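# Three arms fit a spool piece between spring-loaded pipe ends

## Task

Place the spool piece in the gap between the two pipe ends so that each of its ends is seated fully within the raised ring of the flange it faces; the pipe ends are on springs and may be drawn back to open room for it. Use as many of the arms as you like, then release the piece and move the arms away from it.

## Robot and tools

SETUP. Three identical i2rt Big YAM arms, named arm1, arm2 and arm3, each with six joints, a two-finger gripper and a wrist camera. A fixed room camera, cam_high, views from above. Cameras: arm1_cam_wrist, arm2_cam_wrist, arm3_cam_wrist, cam_high (all 672x504). Feet (base_link) in the scene frame, metres: arm1 at (0.553, 0.007, 0.744) facing -x of the scene; arm2 at (0.005, 0.646, 0.773) facing roughly -y; arm3 at (-0.005, -0.652, 0.763) facing roughly +y. Each foot points along its own +x. Tabletops are at z=0.720. Hand reach is about 1.0 m from the joint1 axis.

FRAMES. One shared scene frame: origin on the floor, +z upward, metres. The hand point lies between the finger pads, roughly 1 cm behind the tips. The hand's +z is the finger direction; the fingers open and close along the hand's y. With joints 1 and 6 at zero and the hand level and forward, the wrist camera sits above the hand looking toward the tips. Reported hand positions can be off, more so when the arm is stretched.

TOOL move. Arguments: arm1, arm2, arm3 (each optional, one object per arm) and cameras. An omitted arm gets nothing new but may keep pushing toward earlier targets. Each arm's object may hold:
- joints: absolute joint targets keyed by name, radians except the gripper. Ranges: joint1_rad -2.879 to 2.879 (base turn, positive counter-clockwise seen from above, 0 along the foot's facing); joint2_rad 0 to 3.141 (shoulder, 0 has the upper arm pointing back, positive raises then swings forward); joint3_rad 0 to 3.019 (elbow, 0 folded, positive opens); joint4_rad -1.692 to 1.57 (hand pitch, positive tips fingers up); joint5_rad -1.57 to 1.57 (sideways swing, positive to the arm's right); joint6_rad -2.094 to 2.094 (roll, positive clockwise viewed from behind the hand); gripper_m 0 to 0.093 (absolute fingertip gap in metres). Done tolerances are ±0.045, ±0.14, ±0.09, ±0.055, ±0.03, ±0.035 rad and ±0.003 m.
- target: a single list of seven numbers [x, y, z, qw, qx, qy, qz], an absolute hand pose in the scene frame (metres, unit quaternion w first), formatted like the printed hand line. The hand travels in a straight line from its current hand_target toward it. When target is given, joints may contain only gripper_m.
- speed: top speed of that straight path in m/s, 0.002 to 0.5, default 0.25; allowed only alongside target. Rotation is capped at twice this value in rad/s.
All motions in one call start together; all hand paths in a call finish together, paced by the slowest. A path lasts 0.5 to 10 s and is cut off after 10 s; no action exceeds 15 s. Paths ignore obstacles and other arms. Each control step clips the commanded pose to within 100 mm and 20 degrees of the measured one; the hand often finishes a centimetre or more away, may lag, wander, or overshoot speed when nearly straight. Joints move at differing rates, so joint moves can sweep wide arcs. cameras: list of names or ["all"]; omitted or null gives all, [] gives none.

TOOL wait: seconds from 0 to 10, plus optional cameras. Commands nothing; returns state and images.

TOOL zoom_image: camera (one name) and region [x0, y0, x1, y1] in image pixels, top-left origin, at most 504x504; enlarges the latest image of a camera that was in the last returned set.

TOOL finished_scene: scene (the current scene number). Irreversible; the goal must hold with the robots released.

READING RESULTS. Each robot shows joint_positions, Joint velocities (rad/s, gripper m/s; "within noise" means essentially still), joint torques (drive output in N m including gravity, with per-arm offsets; values 3 and 4 wrap at ±28), hand and hand_target poses, joint_status and hand_status. The "move" line lists each arm sent motion with "done" or its worst status. "as last shown" marks arms not named in the call; their status reads "not commanded" and omitted lines are unchanged. "pictures" gives the image order; images may be slightly older than the state. Statuses: off_target (stopped short, may still push); time_out (each joint gets a nearby held target and keeps pushing; on_its_own lists those not there, with "held at" showing the target, not the reading; send a joint its reported position to relax it); "joint command not followed" or "pose unreachable" (a self/inter-arm clearance check withheld the motion, shown as not_followed; the arm may keep trying until given new targets). A refused call (bad value, or a stop during it) cancels the remaining move, wait and finished_scene calls of that reply; an invalid call (unknown key) does not. A call with no action returns full state, images and the scene number.

GRIPPING. On a rigid part at full force the reading sits up to about 0.005 m below the part width (some read up to 0.002 m above). Closed on nothing it reads 0.000 to 0.003. Command about 0.005 m under first-contact width for a firm grip; release by commanding well above the reading. Force is roughly 50 to 64 N per pad.

AVOID. The arm never stops on contact and can push hard; sustained pushing, holding loads or stretching heats motors (MOTOR HOT at 85 °C, fault and collapse at 100 °C with limit_stop_at_motor_heat; resend targets afterwards). Hard presses between robots, including one gripper closing on another's fingers, end the scene; the clearance check may act late and allows fingers, housings and cameras to meet. Do not knock objects off the work area, drop parts, release moving parts, or slam. Loose objects may occasionally be nudged by outside forces. The robots do not coordinate with each other.

Each tool is called after "Emit:" as name([rows], argument=value, ...), one row to a line, values as JSON.

## Session

Emit:
move()

Scene clock: 0.00 s.
Joint torques (N m): no reading
Heat: arm1: hottest joint1_rad 29 °C; arm2: hottest joint3_rad 31 °C; arm3: hottest joint3_rad 29 °C.
Joint velocities: within noise
arm1.joint_positions: joint1_rad=-0.453 joint2_rad=+0.576 joint3_rad=+1.345 joint4_rad=-1.500 joint5_rad=+0.191 joint6_rad=-0.064 gripper_m=+0.09396
arm1.joint_status: not commanded
arm1.hand: x=+0.3944 y=+0.1261 z=+1.2419 quat_wxyz=(-0.191, +0.882, -0.223, -0.369) (m; scene frame)
arm1.hand_target: x=+0.3959 y=+0.1254 z=+1.2539 quat_wxyz=(-0.193, +0.876, -0.223, -0.382) (m; scene frame)
arm1.hand_status: not commanded
arm2.joint_positions: joint1_rad=-0.498 joint2_rad=+0.473 joint3_rad=+1.329 joint4_rad=-1.446 joint5_rad=-0.110 joint6_rad=-0.388 gripper_m=+0.09396
arm2.joint_status: not commanded
arm2.hand: x=-0.0668 y=+0.4970 z=+1.2906 quat_wxyz=(-0.196, -0.653, -0.589, +0.435) (m; scene frame)
arm2.hand_target: x=-0.0655 y=+0.4993 z=+1.2990 quat_wxyz=(-0.198, -0.648, -0.586, +0.444) (m; scene frame)
arm2.hand_status: not commanded
arm3.joint_positions: joint1_rad=-0.260 joint2_rad=+0.552 joint3_rad=+1.453 joint4_rad=-1.412 joint5_rad=-0.153 joint6_rad=+0.314 gripper_m=+0.09396
arm3.joint_status: not commanded
arm3.hand: x=+0.0160 y=-0.4744 z=+1.3327 quat_wxyz=(-0.306, +0.441, -0.736, -0.414) (m; scene frame)
arm3.hand_target: x=+0.0150 y=-0.4778 z=+1.3412 quat_wxyz=(-0.313, +0.439, -0.730, -0.420) (m; scene frame)
arm3.hand_status: not commanded
pictures: arm1_cam_wrist, arm2_cam_wrist, arm3_cam_wrist, cam_high

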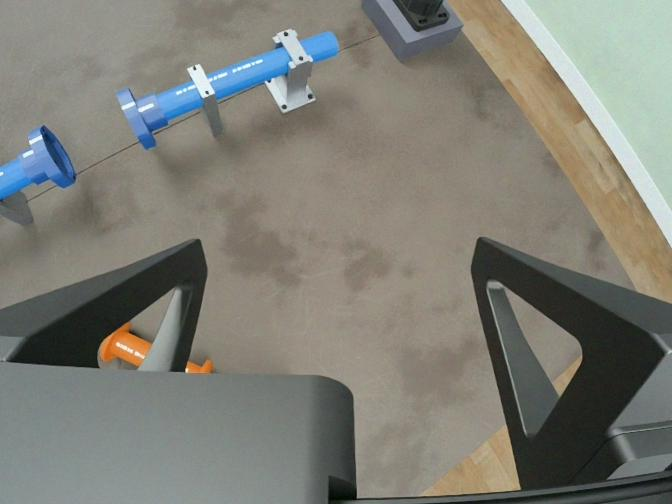

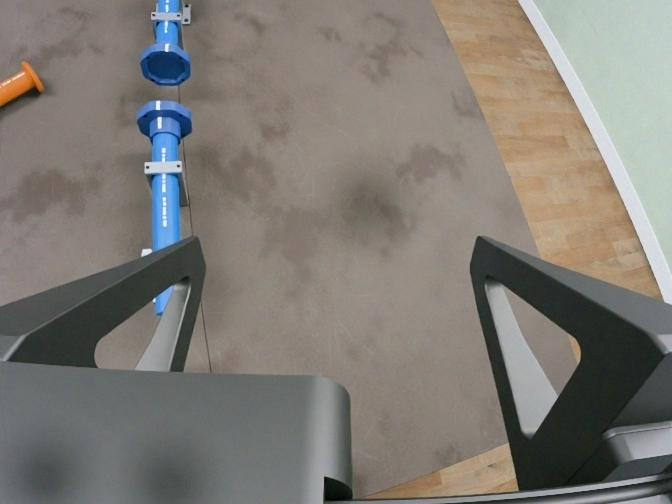

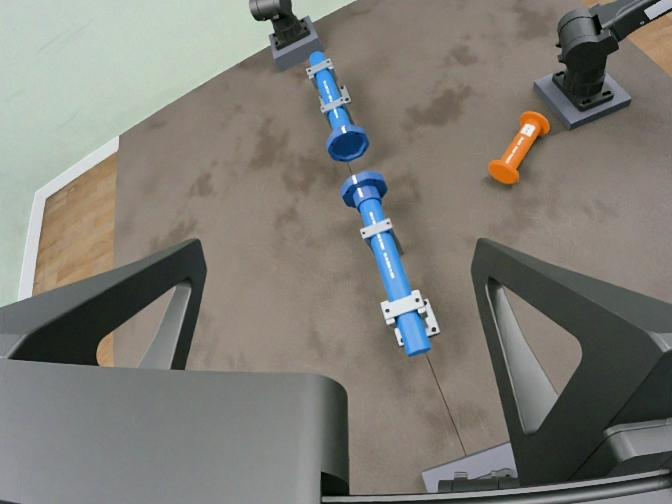

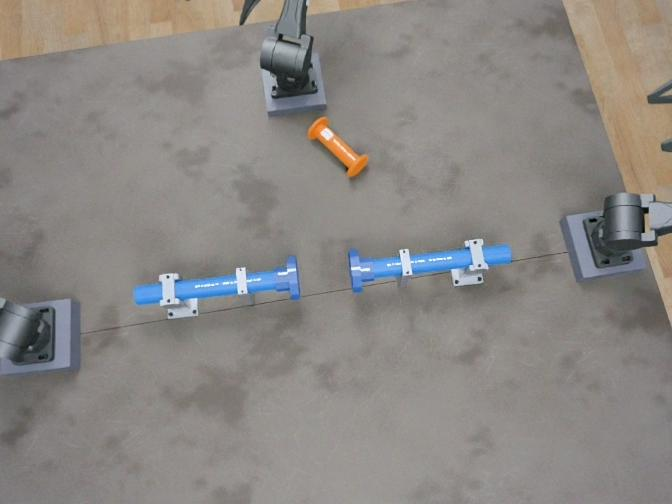

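Emit:
zoom_image(camera="cam_high", region=[120, 220, 330, 340])

Emit:
zoom_image(camera="cam_high", region=[320, 220, 530, 340])

Emit:
zoom_image(camera="cam_high", region=[290, 100, 390, 190])

Emit:
zoom_image(camera="arm3_cam_wrist", region=[280, 30, 460, 370])

Emit:
zoom_image(camera="arm1_cam_wrist", region=[0, 10, 360, 240])

Emit:
zoom_image(camera="arm2_cam_wrist", region=[100, 0, 280, 320])

Scaled by 2.400 from the camera's 672x504 image, which has a finer 960x720 frame.

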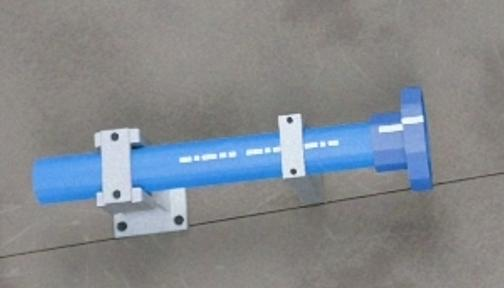

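Scaled by 2.400 from the camera's 672x504 image, which has a finer 960x720 frame.

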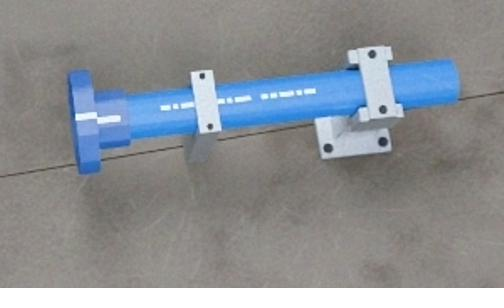

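Scaled by 5.040 from the camera's 672x504 image, which has a finer 960x720 frame.

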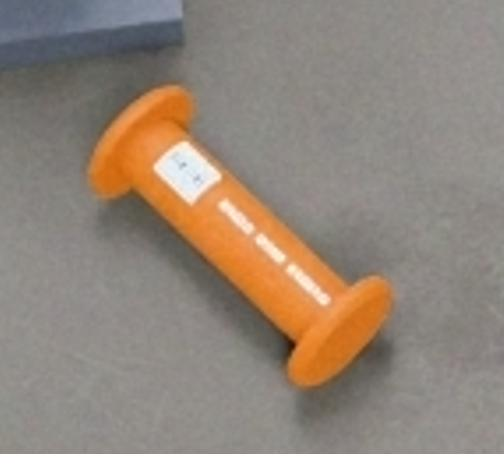

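Scaled by 1.482 from the camera's 672x504 image, which has a finer 960x720 frame.

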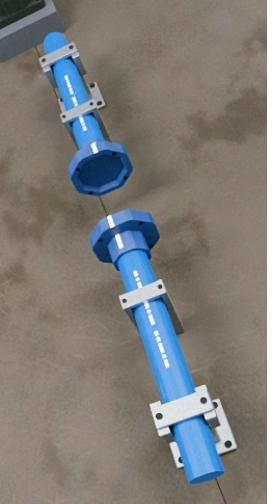

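Scaled by 1.400 from the camera's 672x504 image, which has a finer 960x720 frame.

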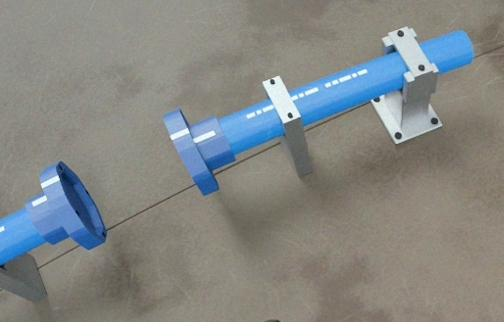

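Scaled by 1.575 from the camera's 672x504 image, which has a finer 960x720 frame.

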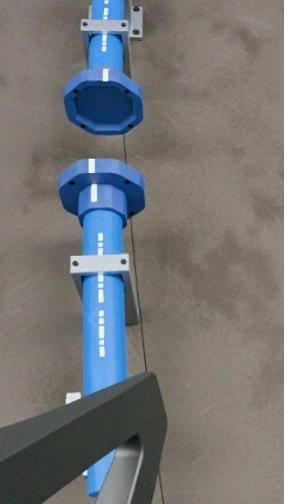

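Emit:
move(arm1={"target": [0.355, -0.084, 0.95, 0, 0.9578, 0.2874, 0]}, arm2={"target": [0.037, 0.255, 1.0, 0, 0.7296, 0.6839, 0]}, arm3={"target": [0.005, -0.245, 1.0, 0, 0.6839, -0.7296, 0]})

Scene clock: 95.23 s.
Joint torques (N m): arm1=[-0.15 -2.14 8.98 0.99 -0.1 -0.05] | arm2=[2.08 -8.29 12.64 0.55 -0.12 0.16] | arm3=[0.03 -8.18 13.26 0.53 -0.02 -0.12]
Heat: arm1: hottest joint3_rad 34 °C; arm2: hottest joint3_rad 38 °C; arm3: hottest joint3_rad 35 °C.
move: arm1 done; arm2 off_target; arm3 off_target
Joint velocities: within noise
arm1.joint_positions: joint1_rad=+0.444 joint2_rad=+0.891 joint3_rad=+0.841 joint4_rad=-1.539 joint5_rad=+0.002 joint6_rad=-0.137 gripper_m=+0.09396
arm1.joint_status: not commanded
arm1.hand: x=+0.3586 y=-0.0801 z=+0.9479 quat_wxyz=(-0.002, +0.961, +0.277, +0.008) (m; scene frame)
arm1.hand_target: x=+0.3550 y=-0.0840 z=+0.9501 quat_wxyz=(+0.000, +0.958, +0.287, +0.000) (m; scene frame)
arm1.hand_status: done (0.006 m and 1.5 deg from the pose sent, 0.362 m and 77.4 deg at the start; a joint's target at an end of its range on 11 of 109 steps)
arm2.joint_positions: joint1_rad=+0.118 joint2_rad=+1.371 joint3_rad=+1.210 joint4_rad=-1.463 joint5_rad=+0.000 joint6_rad=+0.136 gripper_m=+0.09396
arm2.joint_status: not commanded
arm2.hand: x=+0.0304 y=+0.2717 z=+0.9855 quat_wxyz=(+0.018, -0.730, -0.683, -0.013) (m; scene frame)
arm2.hand_target: x=+0.0369 y=+0.2559 z=+1.0001 quat_wxyz=(+0.000, -0.730, -0.684, +0.000) (m; scene frame)
arm2.hand_status: off_target (0.023 m and 2.5 deg from the pose sent, 0.392 m and 57.0 deg at the start)
arm3.joint_positions: joint1_rad=-0.033 joint2_rad=+1.416 joint3_rad=+1.274 joint4_rad=-1.477 joint5_rad=-0.009 joint6_rad=+0.046 gripper_m=+0.09396
arm3.joint_status: not commanded
arm3.hand: x=+0.0096 y=-0.2583 z=+0.9842 quat_wxyz=(+0.013, +0.675, -0.738, +0.011) (m; scene frame)
arm3.hand_target: x=+0.0049 y=-0.2457 z=+0.9999 quat_wxyz=(+0.000, +0.684, -0.730, +0.000) (m; scene frame)
arm3.hand_status: off_target (0.021 m and 2.4 deg from the pose sent, 0.404 m and 66.1 deg at the start)
pictures: arm1_cam_wrist, arm2_cam_wrist, arm3_cam_wrist, cam_high
camera_calibration:
arm1_cam_wrist: T_world_to_cam=[[-0.532142, 0.846634, -0.00591434, 0.265792], [0.68107, 0.432207, 0.59105, -0.764741], [0.50296, 0.310495, -0.806613, 0.734024], [0, 0, 0, 1]] pos_world=[0.293097, -0.122412, 1.04565]
arm2_cam_wrist: T_world_to_cam=[[-0.997185, 0.0742983, 0.0101215, 0.00242459], [0.0643642, 0.778866, 0.623879, -0.823135], [0.0384699, 0.622774, -0.781455, 0.720678], [0, 0, 0, 1]] pos_world=[0.0276738, 0.192112, 1.07669]
arm3_cam_wrist: T_world_to_cam=[[0.996031, -0.0890049, -0.000122943, -0.0324239], [-0.0705733, -0.790608, 0.608242, -0.796668], [-0.0542338, -0.60582, -0.793751, 0.749232], [0, 0, 0, 1]] pos_world=[0.0167054, -0.178838, 1.07927]

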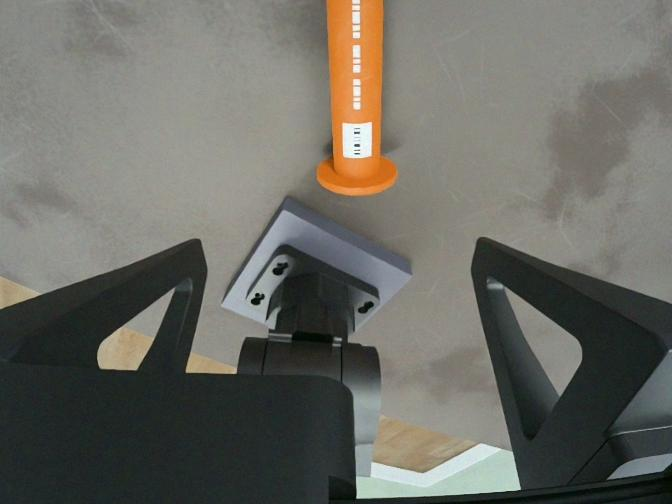

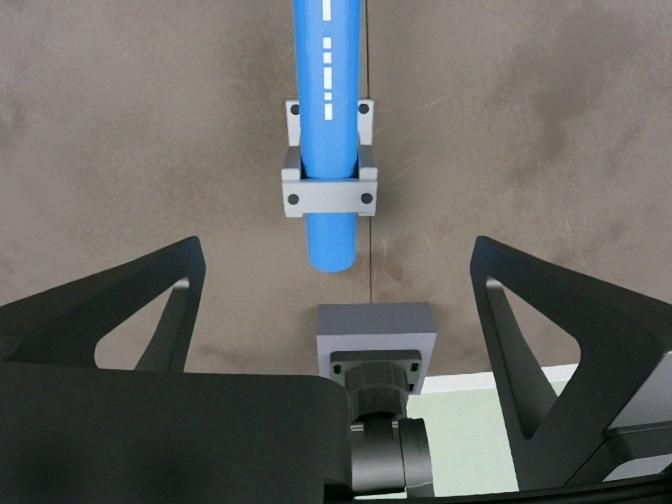

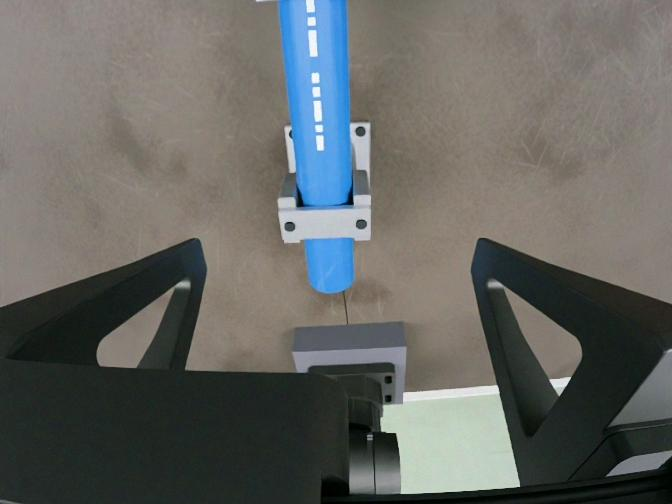

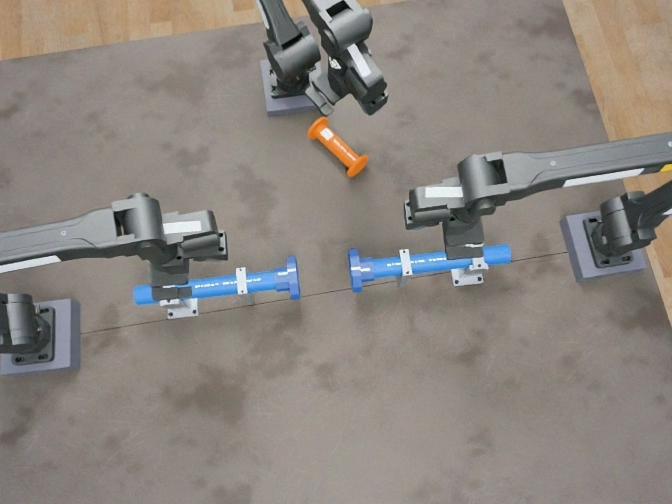

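Emit:
move(arm1={"target": [0.3385, -0.082, 0.805, 0, 0.9529, 0.3032, 0]}, arm2={"target": [0.0413, 0.204, 0.8625, 0, 0.7296, 0.6839, 0]}, arm3={"target": [0.0027, -0.192, 0.8635, 0, 0.6839, -0.7296, 0]})

Scene clock: 134.63 s.
Joint torques (N m): arm1=[-1.32 -2.78 7.8 1.02 -0.09 -0.05] | arm2=[2.08 -10.87 8.05 0.83 -0.08 0.16] | arm3=[1.2 -9.41 9.13 1.02 -0.04 0.01]
Heat: arm1: hottest joint3_rad 36 °C; arm2: hottest joint3_rad 44 °C; arm3: hottest joint3_rad 39 °C.
move: arm1 done; arm2 done; arm3 done
Joint velocities: within noise
arm1.joint_positions: joint1_rad=+0.422 joint2_rad=+1.068 joint3_rad=+0.548 joint4_rad=-1.064 joint5_rad=+0.002 joint6_rad=-0.207 gripper_m=+0.09396
arm1.joint_status: not commanded
arm1.hand: x=+0.3439 y=-0.0813 z=+0.8046 quat_wxyz=(-0.002, +0.954, +0.301, +0.005) (m; scene frame)
arm1.hand_target: x=+0.3386 y=-0.0819 z=+0.8051 quat_wxyz=(+0.000, +0.953, +0.303, +0.000) (m; scene frame)
arm1.hand_status: done (0.005 m and 0.7 deg from the pose sent, 0.144 m and 3.2 deg at the start)
arm2.joint_positions: joint1_rad=+0.119 joint2_rad=+1.605 joint3_rad=+1.138 joint4_rad=-1.115 joint5_rad=+0.000 joint6_rad=+0.136 gripper_m=+0.09396
arm2.joint_status: not commanded
arm2.hand: x=+0.0351 y=+0.2068 z=+0.8669 quat_wxyz=(+0.001, -0.730, -0.683, +0.001) (m; scene frame)
arm2.hand_target: x=+0.0413 y=+0.2041 z=+0.8626 quat_wxyz=(+0.000, -0.730, -0.684, +0.000) (m; scene frame)
arm2.hand_status: done (0.008 m and 0.2 deg from the pose sent, 0.141 m and 2.5 deg at the start)
arm3.joint_positions: joint1_rad=-0.024 joint2_rad=+1.639 joint3_rad=+1.202 joint4_rad=-1.152 joint5_rad=-0.009 joint6_rad=+0.045 gripper_m=+0.09396
arm3.joint_status: not commanded
arm3.hand: x=+0.0088 y=-0.1964 z=+0.8658 quat_wxyz=(+0.002, +0.679, -0.734, +0.001) (m; scene frame)
arm3.hand_target: x=+0.0026 y=-0.1920 z=+0.8635 quat_wxyz=(+0.000, +0.684, -0.730, +0.000) (m; scene frame)
arm3.hand_status: done (0.008 m and 0.9 deg from the pose sent, 0.138 m and 2.4 deg at the start)
pictures: arm1_cam_wrist, arm2_cam_wrist, arm3_cam_wrist, cam_high
camera_calibration:
arm1_cam_wrist: T_world_to_cam=[[-0.572597, 0.819815, -0.00596714, 0.269873], [0.662015, 0.466651, 0.586492, -0.656456], [0.4836, 0.331873, -0.809933, 0.63725], [0, 0, 0, 1]] pos_world=[0.280938, -0.126397, 0.902747]
arm2_cam_wrist: T_world_to_cam=[[-0.99724, 0.0741543, 0.00371207, 0.0187018], [0.0620557, 0.805001, 0.590019, -0.674762], [0.0407642, 0.588621, -0.807381, 0.697712], [0, 0, 0, 1]] pos_world=[0.0320813, 0.131109, 0.961373]
arm3_cam_wrist: T_world_to_cam=[[0.996849, -0.079305, -0.00138226, -0.0231192], [-0.0635621, -0.809145, 0.584161, -0.658587], [-0.0474453, -0.582232, -0.811637, 0.712744], [0, 0, 0, 1]] pos_world=[0.0150016, -0.119744, 0.963178]

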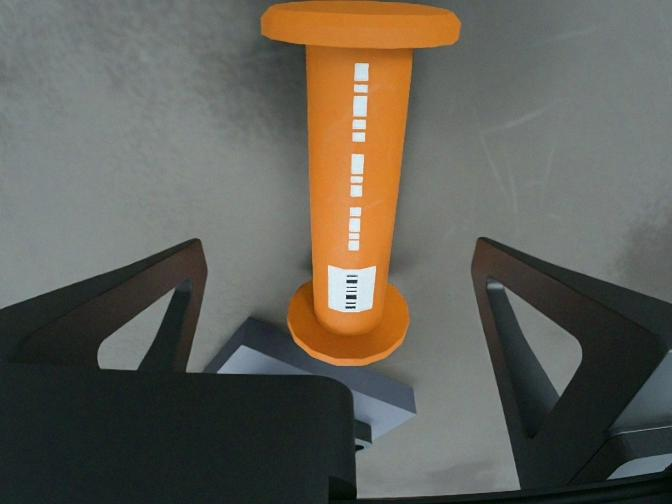

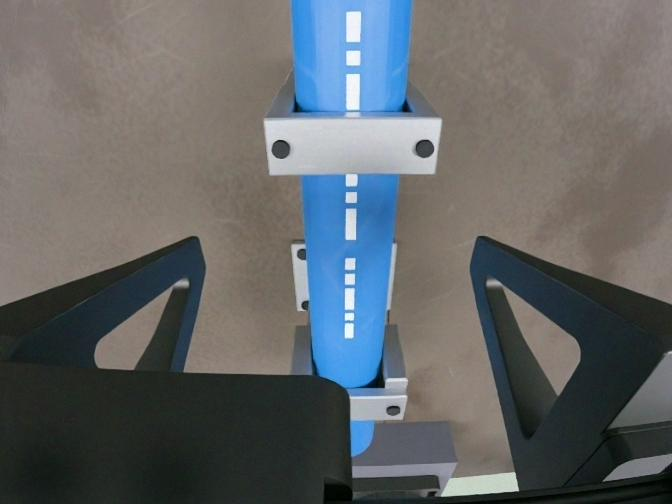

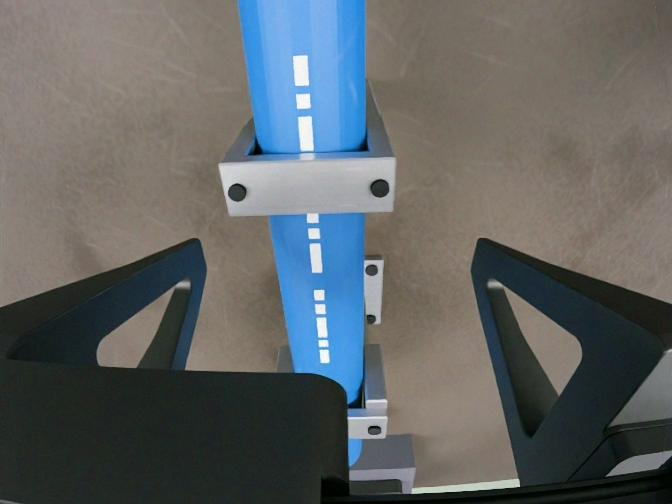

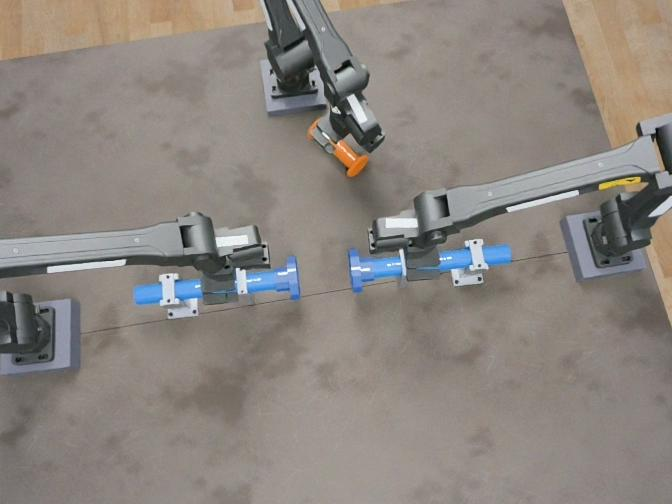

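Emit:
move(arm1={"target": [0.337, -0.077, 0.757, 0, 0.9529, 0.3032, 0]}, arm2={"target": [0.038, 0.222, 0.802, 0, 0.7296, 0.6839, 0]}, arm3={"target": [-0.007, -0.218, 0.802, 0, 0.6839, -0.7296, 0]})

Scene clock: 185.67 s.
Joint torques (N m): arm1=[-1.32 -3.19 6.74 1.03 -0.09 -0.05] | arm2=[1.79 -10.4 6.75 0.84 -0.07 0.12] | arm3=[0.73 -9.52 7.53 1.25 -0.03 0.04]
Heat: arm1: hottest joint3_rad 35 °C; arm2: hottest joint3_rad 41 °C; arm3: hottest joint3_rad 37 °C.
move: arm1 done; arm2 done; arm3 done
Joint velocities: within noise
arm1.joint_positions: joint1_rad=+0.400 joint2_rad=+1.179 joint3_rad=+0.471 joint4_rad=-0.874 joint5_rad=+0.002 joint6_rad=-0.230 gripper_m=+0.09396
arm1.joint_status: not commanded
arm1.hand: x=+0.3415 y=-0.0767 z=+0.7574 quat_wxyz=(-0.002, +0.954, +0.301, +0.004) (m; scene frame)
arm1.hand_target: x=+0.3371 y=-0.0769 z=+0.7570 quat_wxyz=(+0.000, +0.953, +0.303, +0.000) (m; scene frame)
arm1.hand_status: done (0.004 m and 0.6 deg from the pose sent, 0.048 m and 0.7 deg at the start)
arm2.joint_positions: joint1_rad=+0.119 joint2_rad=+1.646 joint3_rad=+1.015 joint4_rad=-0.941 joint5_rad=+0.000 joint6_rad=+0.137 gripper_m=+0.09396
arm2.joint_status: not commanded
arm2.hand: x=+0.0339 y=+0.2209 z=+0.8096 quat_wxyz=(-0.003, -0.731, -0.683, +0.004) (m; scene frame)
arm2.hand_target: x=+0.0379 y=+0.2222 z=+0.8021 quat_wxyz=(+0.000, -0.730, -0.684, +0.000) (m; scene frame)
arm2.hand_status: done (0.009 m and 0.6 deg from the pose sent, 0.067 m and 0.2 deg at the start)
arm3.joint_positions: joint1_rad=+0.000 joint2_rad=+1.654 joint3_rad=+1.052 joint4_rad=-0.973 joint5_rad=-0.009 joint6_rad=+0.058 gripper_m=+0.09396
arm3.joint_status: not commanded
arm3.hand: x=-0.0019 y=-0.2175 z=+0.8095 quat_wxyz=(-0.003, +0.683, -0.730, -0.004) (m; scene frame)
arm3.hand_target: x=-0.0069 y=-0.2181 z=+0.8021 quat_wxyz=(+0.000, +0.684, -0.730, +0.000) (m; scene frame)
arm3.hand_status: done (0.009 m and 0.6 deg from the pose sent, 0.069 m and 0.9 deg at the start)
pictures: arm1_cam_wrist, arm2_cam_wrist, arm3_cam_wrist, cam_high
camera_calibration:
arm1_cam_wrist: T_world_to_cam=[[-0.57257, 0.819836, -0.0057535, 0.264374], [0.663042, 0.467171, 0.584916, -0.628458], [0.482223, 0.33109, -0.811074, 0.599984], [0, 0, 0, 1]] pos_world=[0.278741, -0.121795, 0.855747]
arm2_cam_wrist: T_world_to_cam=[[-0.997213, 0.0745734, 0.00229655, 0.0178178], [0.0619575, 0.810577, 0.582346, -0.647296], [0.041566, 0.580865, -0.812938, 0.649324], [0, 0, 0, 1]] pos_world=[0.0308832, 0.146185, 0.904769]
arm3_cam_wrist: T_world_to_cam=[[0.997695, -0.0678323, -0.00186563, -0.0113377], [-0.054552, -0.818109, 0.57247, -0.63584], [-0.0403583, -0.571049, -0.819923, 0.66336], [0, 0, 0, 1]] pos_world=[0.00339735, -0.142144, 0.907883]

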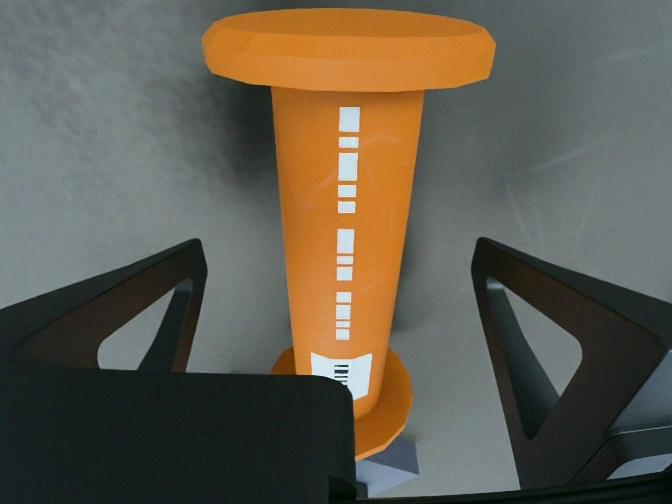

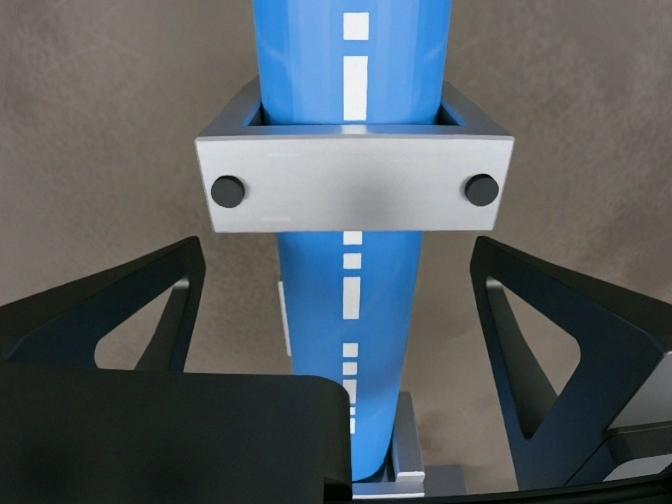

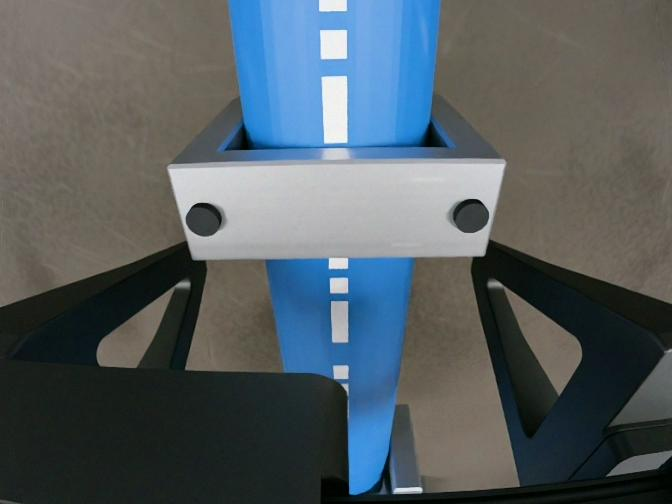

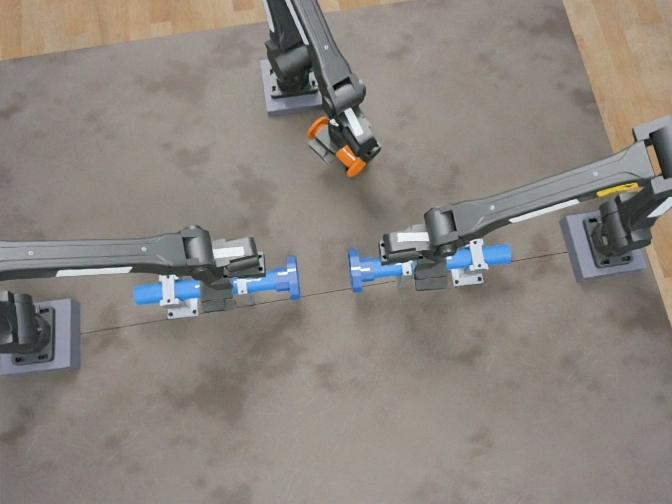

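Emit:
move(arm1={"joints": {"gripper_m": 0.028}}, arm2={"joints": {"gripper_m": 0.028}}, arm3={"joints": {"gripper_m": 0.028}})

Scene clock: 192.90 s.
Joint torques (N m): arm1=[-1.26 -3.31 6.72 1.02 -0.09 -0.04] | arm2=[1.96 -10.4 6.8 0.84 -0.56 0.14] | arm3=[0.32 -9.52 7.68 0.96 0 0.18]
Heat: arm1: hottest joint3_rad 35 °C; arm2: hottest joint3_rad 40 °C; arm3: hottest joint3_rad 36 °C.
move: arm1 off_target; arm2 off_target; arm3 off_target
Joint velocities: within noise
arm1.joint_positions: joint1_rad=+0.399 joint2_rad=+1.179 joint3_rad=+0.471 joint4_rad=-0.874 joint5_rad=+0.002 joint6_rad=-0.230 gripper_m=+0.03536
arm1.joint_status: gripper_m off_target (ended at +0.03539, target +0.02800)
arm1.hand: x=+0.3414 y=-0.0767 z=+0.7574 quat_wxyz=(-0.001, +0.954, +0.301, +0.004) (m; scene frame)
arm1.hand_target: x=+0.3371 y=-0.0770 z=+0.7571 quat_wxyz=(+0.000, +0.953, +0.303, +0.000) (m; scene frame)
arm1.hand_status: not commanded
arm2.joint_positions: joint1_rad=+0.117 joint2_rad=+1.646 joint3_rad=+1.015 joint4_rad=-0.941 joint5_rad=+0.011 joint6_rad=+0.136 gripper_m=+0.04014
arm2.joint_status: gripper_m off_target (ended at +0.04017, target +0.02800)
arm2.hand: x=+0.0311 y=+0.2208 z=+0.8095 quat_wxyz=(+0.001, -0.731, -0.682, +0.008) (m; scene frame)
arm2.hand_target: x=+0.0379 y=+0.2222 z=+0.8021 quat_wxyz=(+0.000, -0.730, -0.684, +0.000) (m; scene frame)
arm2.hand_status: not commanded
arm3.joint_positions: joint1_rad=+0.000 joint2_rad=+1.654 joint3_rad=+1.052 joint4_rad=-0.973 joint5_rad=-0.007 joint6_rad=+0.053 gripper_m=+0.03828
arm3.joint_status: gripper_m off_target (ended at +0.03831, target +0.02800)
arm3.hand: x=-0.0017 y=-0.2175 z=+0.8095 quat_wxyz=(-0.003, +0.685, -0.729, -0.004) (m; scene frame)
arm3.hand_target: x=-0.0069 y=-0.2182 z=+0.8021 quat_wxyz=(+0.000, +0.684, -0.730, +0.000) (m; scene frame)
arm3.hand_status: not commanded
pictures: arm1_cam_wrist, arm2_cam_wrist, arm3_cam_wrist, cam_high
camera_calibration:
arm1_cam_wrist: T_world_to_cam=[[-0.57291, 0.819596, -0.00611665, 0.264694], [0.662891, 0.467734, 0.584637, -0.628102], [0.482027, 0.33089, -0.811272, 0.600313], [0, 0, 0, 1]] pos_world=[0.278642, -0.121794, 0.855848]
arm2_cam_wrist: T_world_to_cam=[[-0.997046, 0.0757248, 0.0128512, 0.00627542], [0.0690783, 0.810923, 0.581061, -0.646262], [0.0335794, 0.580232, -0.813759, 0.650451], [0, 0, 0, 1]] pos_world=[0.0290578, 0.146181, 0.904747]
arm3_cam_wrist: T_world_to_cam=[[0.998021, -0.0628709, -0.000701589, -0.0113825], [-0.0511519, -0.818381, 0.572395, -0.635755], [-0.0365611, -0.571227, -0.819978, 0.663419], [0, 0, 0, 1]] pos_world=[0.00309525, -0.142043, 0.907884]

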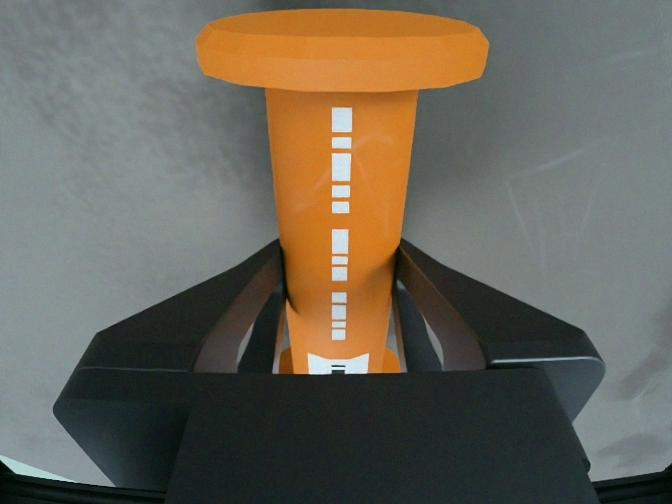

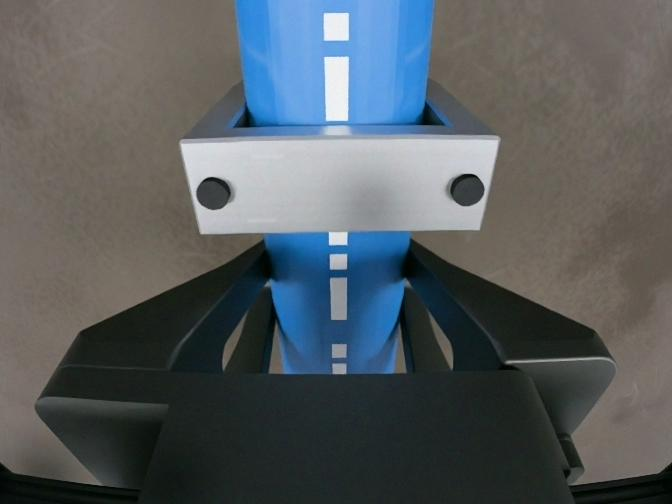

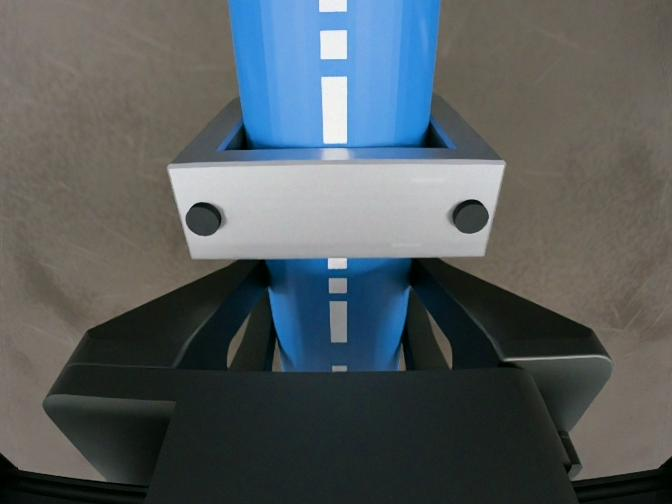

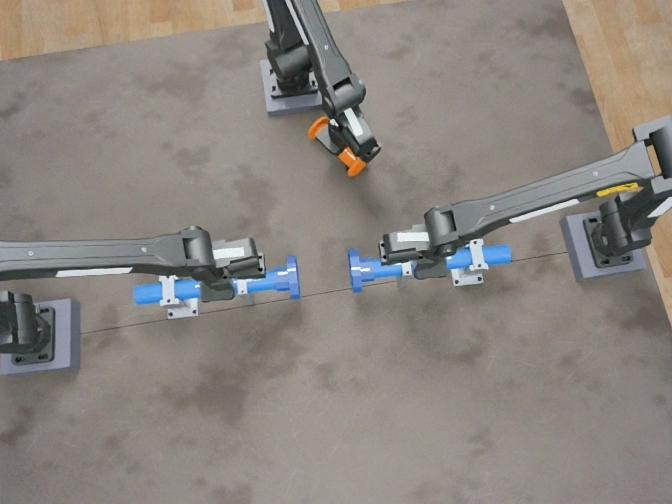

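Emit:
move(arm1={"target": [0.337, -0.077, 0.90, 0, 0.9529, 0.3032, 0]}, arm2={"target": [0.0401, 0.2521, 0.8021, 0, 0.7296, 0.6839, 0], "speed": 0.1}, arm3={"target": [-0.0091, -0.2481, 0.8021, 0, 0.6839, -0.7296, 0], "speed": 0.1})

Scene clock: 199.20 s.
Joint torques (N m): arm1=[-1.2 -3.6 12.77 -0.08 -0.06 -0.04] | arm2=[2.61 -12.1 3.97 -0.24 -0.49 0.22] | arm3=[0.44 -11.63 4.64 0.03 -0.05 0.19]
Heat: arm1: hottest joint3_rad 35 °C; arm2: hottest joint3_rad 40 °C; arm3: hottest joint3_rad 36 °C.
move: arm1 off_target; arm2 off_target; arm3 off_target
Joint velocities: within noise
arm1.joint_positions: joint1_rad=+0.399 joint2_rad=+0.966 joint3_rad=+0.685 joint4_rad=-1.355 joint5_rad=+0.002 joint6_rad=-0.230 gripper_m=+0.03536
arm1.joint_status: not commanded
arm1.hand: x=+0.3551 y=-0.0713 z=+0.8744 quat_wxyz=(-0.003, +0.953, +0.301, +0.031) (m; scene frame)
arm1.hand_target: x=+0.3380 y=-0.0766 z=+0.8995 quat_wxyz=(+0.000, +0.953, +0.303, +0.000) (m; scene frame)
arm1.hand_status: off_target (0.032 m and 3.6 deg from the pose sent, 0.143 m and 0.5 deg at the start)
arm2.joint_positions: joint1_rad=+0.118 joint2_rad=+1.608 joint3_rad=+0.963 joint4_rad=-0.890 joint5_rad=+0.010 joint6_rad=+0.136 gripper_m=+0.04014
arm2.joint_status: not commanded
arm2.hand: x=+0.0312 y=+0.2291 z=+0.8087 quat_wxyz=(-0.014, -0.730, -0.683, +0.019) (m; scene frame)
arm2.hand_target: x=+0.0394 y=+0.2515 z=+0.8021 quat_wxyz=(+0.000, -0.730, -0.684, +0.000) (m; scene frame)
arm2.hand_status: off_target (0.026 m and 2.7 deg from the pose sent, 0.033 m and 1.0 deg at the start)
arm3.joint_positions: joint1_rad=+0.002 joint2_rad=+1.616 joint3_rad=+1.000 joint4_rad=-0.924 joint5_rad=-0.005 joint6_rad=+0.052 gripper_m=+0.03828
arm3.joint_status: not commanded
arm3.hand: x=-0.0021 y=-0.2262 z=+0.8086 quat_wxyz=(-0.016, +0.685, -0.728, -0.016) (m; scene frame)
arm3.hand_target: x=-0.0085 y=-0.2476 z=+0.8020 quat_wxyz=(+0.000, +0.684, -0.729, +0.000) (m; scene frame)
arm3.hand_status: off_target (0.024 m and 2.6 deg from the pose sent, 0.032 m and 0.6 deg at the start)
pictures: arm1_cam_wrist, arm2_cam_wrist, arm3_cam_wrist, cam_high
camera_calibration:
arm1_cam_wrist: T_world_to_cam=[[-0.57222, 0.819889, -0.0186044, 0.279499], [0.632053, 0.455353, 0.627027, -0.735219], [0.522564, 0.347039, -0.778775, 0.64504], [0, 0, 0, 1]] pos_world=[0.287558, -0.118228, 0.968543]
arm2_cam_wrist: T_world_to_cam=[[-0.997167, 0.0749019, 0.00687625, 0.0107159], [0.066273, 0.83168, 0.551286, -0.633074], [0.0355735, 0.55018, -0.834288, 0.668362], [0, 0, 0, 1]] pos_world=[0.0288652, 0.157993, 0.906538]
arm3_cam_wrist: T_world_to_cam=[[0.998147, -0.0608389, -0.000610358, -0.0112188], [-0.0507472, -0.838029, 0.54326, -0.623294], [-0.0335629, -0.542223, -0.839564, 0.680106], [0, 0, 0, 1]] pos_world=[0.00239388, -0.154252, 0.909597]

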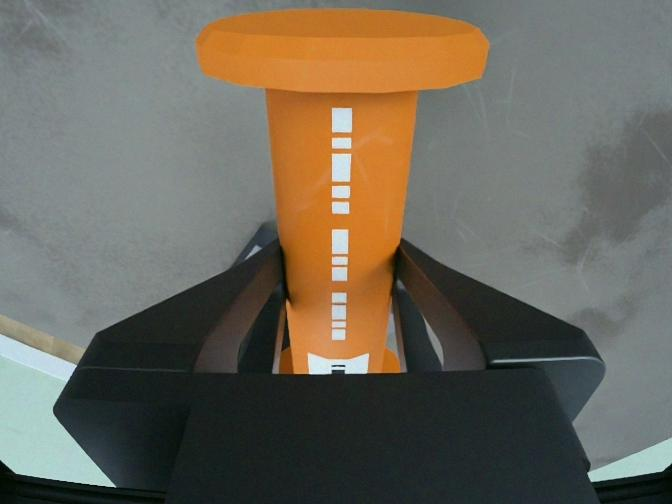

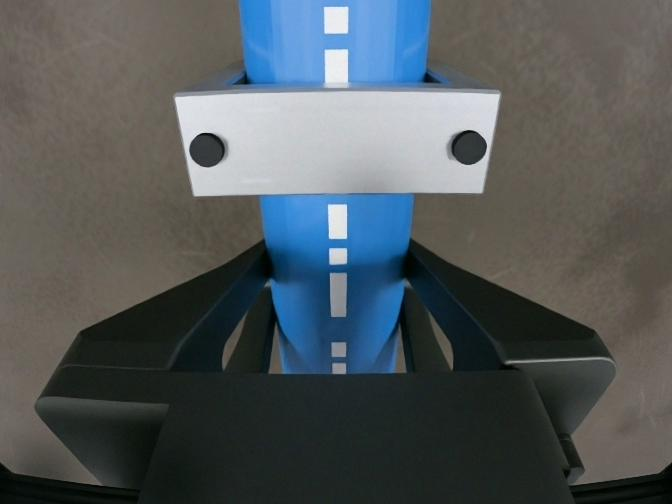

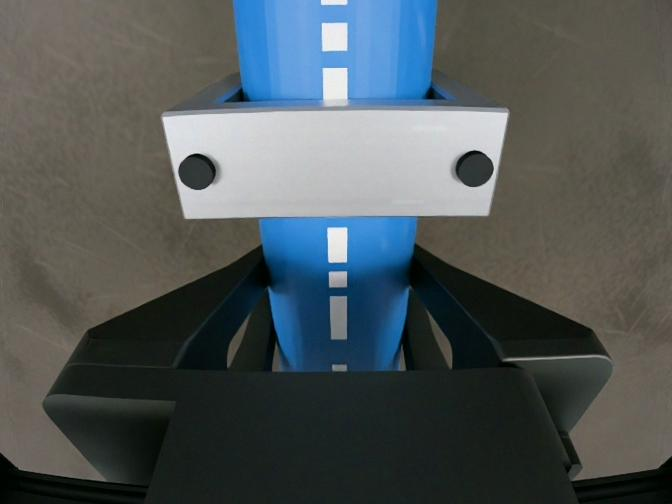

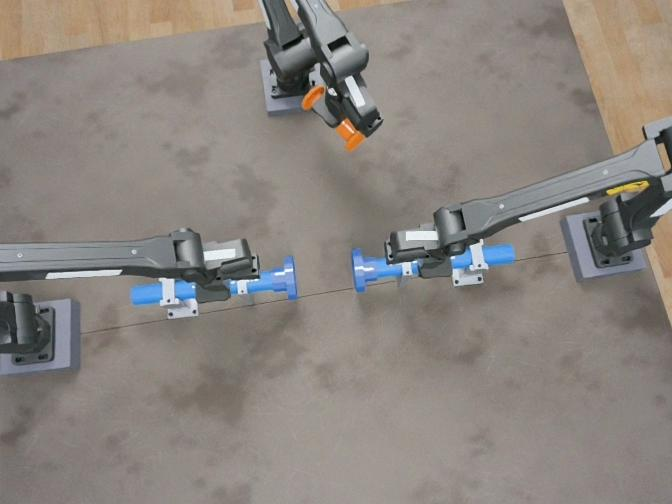

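Emit:
move(arm1={"target": [0.010, 0.005, 0.985, 0, 0.7314, 0.6820, 0]}, arm2={"target": [0.0430, 0.292, 0.8021, 0, 0.7296, 0.6839, 0], "speed": 0.1}, arm3={"target": [-0.0120, -0.288, 0.8021, 0, 0.6839, -0.7296, 0], "speed": 0.1})

Emit:
zoom_image(camera="cam_high", region=[250, 200, 400, 320])

Scene clock: 216.33 s.
Joint torques (N m): arm1=[-1.03 -14.45 13.27 -0.13 -0.15 -0.06] | arm2=[3.19 -12.92 1.73 -2.15 -0.64 0.32] | arm3=[1.03 -12.28 2.1 -1.91 -0.12 0.21]
Heat: arm1: hottest joint3_rad 39 °C; arm2: hottest joint3_rad 38 °C; arm3: hottest joint3_rad 35 °C.
move: arm1 off_target; arm2 off_target; arm3 off_target
Joint velocities: within noise
arm1.joint_positions: joint1_rad=+0.029 joint2_rad=+1.768 joint3_rad=+1.685 joint4_rad=-1.549 joint5_rad=+0.003 joint6_rad=-1.482 gripper_m=+0.03537
arm1.joint_status: not commanded
arm1.hand: x=+0.0255 y=+0.0029 z=+0.9572 quat_wxyz=(+0.019, +0.734, +0.679, +0.023) (m; scene frame)
arm1.hand_target: x=+0.0117 y=+0.0050 z=+0.9850 quat_wxyz=(-0.001, +0.731, +0.682, +0.000) (m; scene frame)
arm1.hand_status: off_target (0.032 m and 3.4 deg from the pose sent, 0.370 m and 51.1 deg at the start)
arm2.joint_positions: joint1_rad=+0.124 joint2_rad=+1.547 joint3_rad=+0.886 joint4_rad=-0.813 joint5_rad=+0.015 joint6_rad=+0.139 gripper_m=+0.04014
arm2.joint_status: not commanded
arm2.hand: x=+0.0320 y=+0.2409 z=+0.8093 quat_wxyz=(-0.036, -0.729, -0.682, +0.041) (m; scene frame)
arm2.hand_target: x=+0.0409 y=+0.2883 z=+0.8009 quat_wxyz=(+0.001, -0.730, -0.684, +0.001) (m; scene frame)
arm2.hand_status: off_target (0.053 m and 6.3 deg from the pose sent, 0.064 m and 2.7 deg at the start)
arm3.joint_positions: joint1_rad=+0.007 joint2_rad=+1.556 joint3_rad=+0.925 joint4_rad=-0.850 joint5_rad=-0.002 joint6_rad=+0.052 gripper_m=+0.03828
arm3.joint_status: not commanded
arm3.hand: x=-0.0040 y=-0.2376 z=+0.8089 quat_wxyz=(-0.037, +0.687, -0.725, -0.036) (m; scene frame)
arm3.hand_target: x=-0.0106 y=-0.2844 z=+0.8008 quat_wxyz=(-0.001, +0.684, -0.730, +0.001) (m; scene frame)
arm3.hand_status: off_target (0.051 m and 6.0 deg from the pose sent, 0.063 m and 2.6 deg at the start)
pictures: arm1_cam_wrist, arm2_cam_wrist, arm3_cam_wrist, cam_high
camera_calibration:
arm1_cam_wrist: T_world_to_cam=[[-0.994702, 0.0794071, -0.0652907, 0.0892752], [0.0265278, 0.811863, 0.583245, -0.556202], [0.0993209, 0.578422, -0.809668, 0.895744], [0, 0, 0, 1]] pos_world=[0.0145909, -0.0736472, 1.05549]
arm2_cam_wrist: T_world_to_cam=[[-0.997321, 0.0730975, 0.00264344, 0.0145133], [0.0646734, 0.86435, 0.498715, -0.608547], [0.03417, 0.49755, -0.866762, 0.70142], [0, 0, 0, 1]] pos_world=[0.0298637, 0.175945, 0.911417]
arm3_cam_wrist: T_world_to_cam=[[0.998494, -0.0548642, -0.000600218, -0.00856661], [-0.0474397, -0.868766, 0.492946, -0.599803], [-0.0275665, -0.492175, -0.87006, 0.710701], [0, 0, 0, 1]] pos_world=[-0.000309189, -0.171769, 0.914018]

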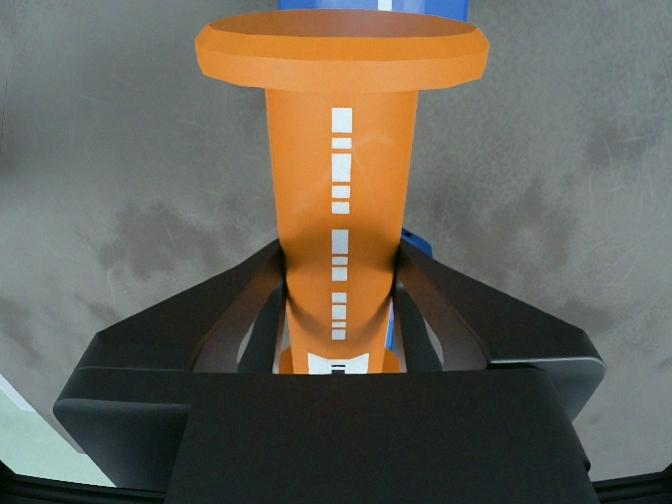

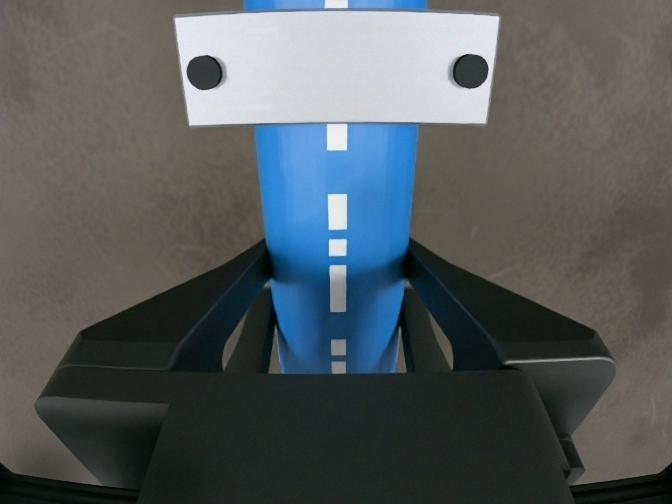

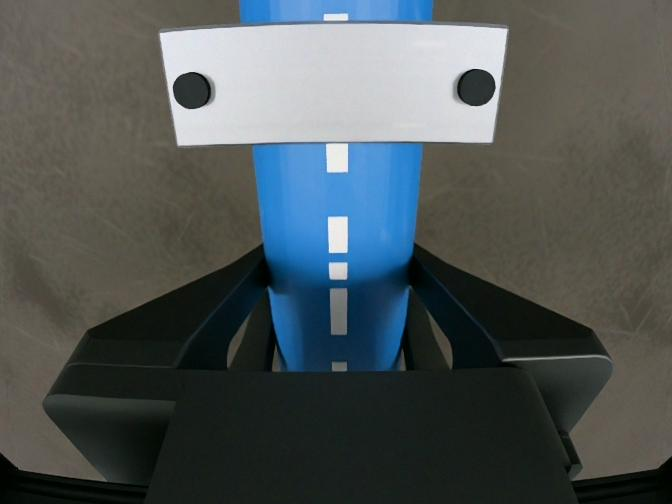

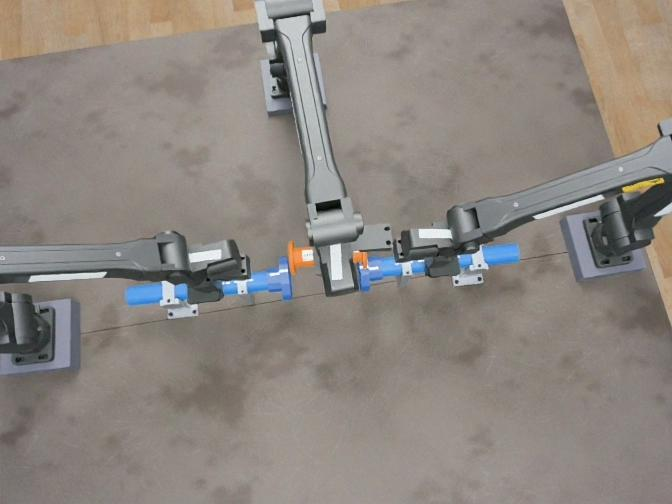

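Scaled by 3.360 from the camera's 672x504 image, which has a finer 960x720 frame.

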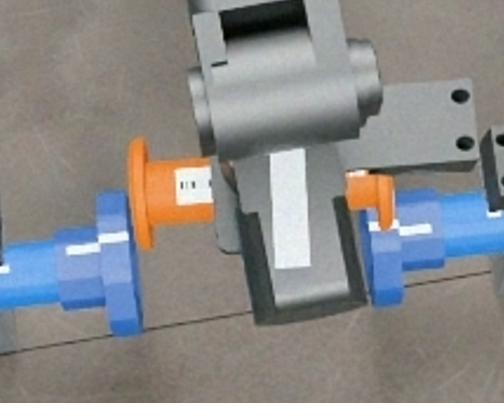

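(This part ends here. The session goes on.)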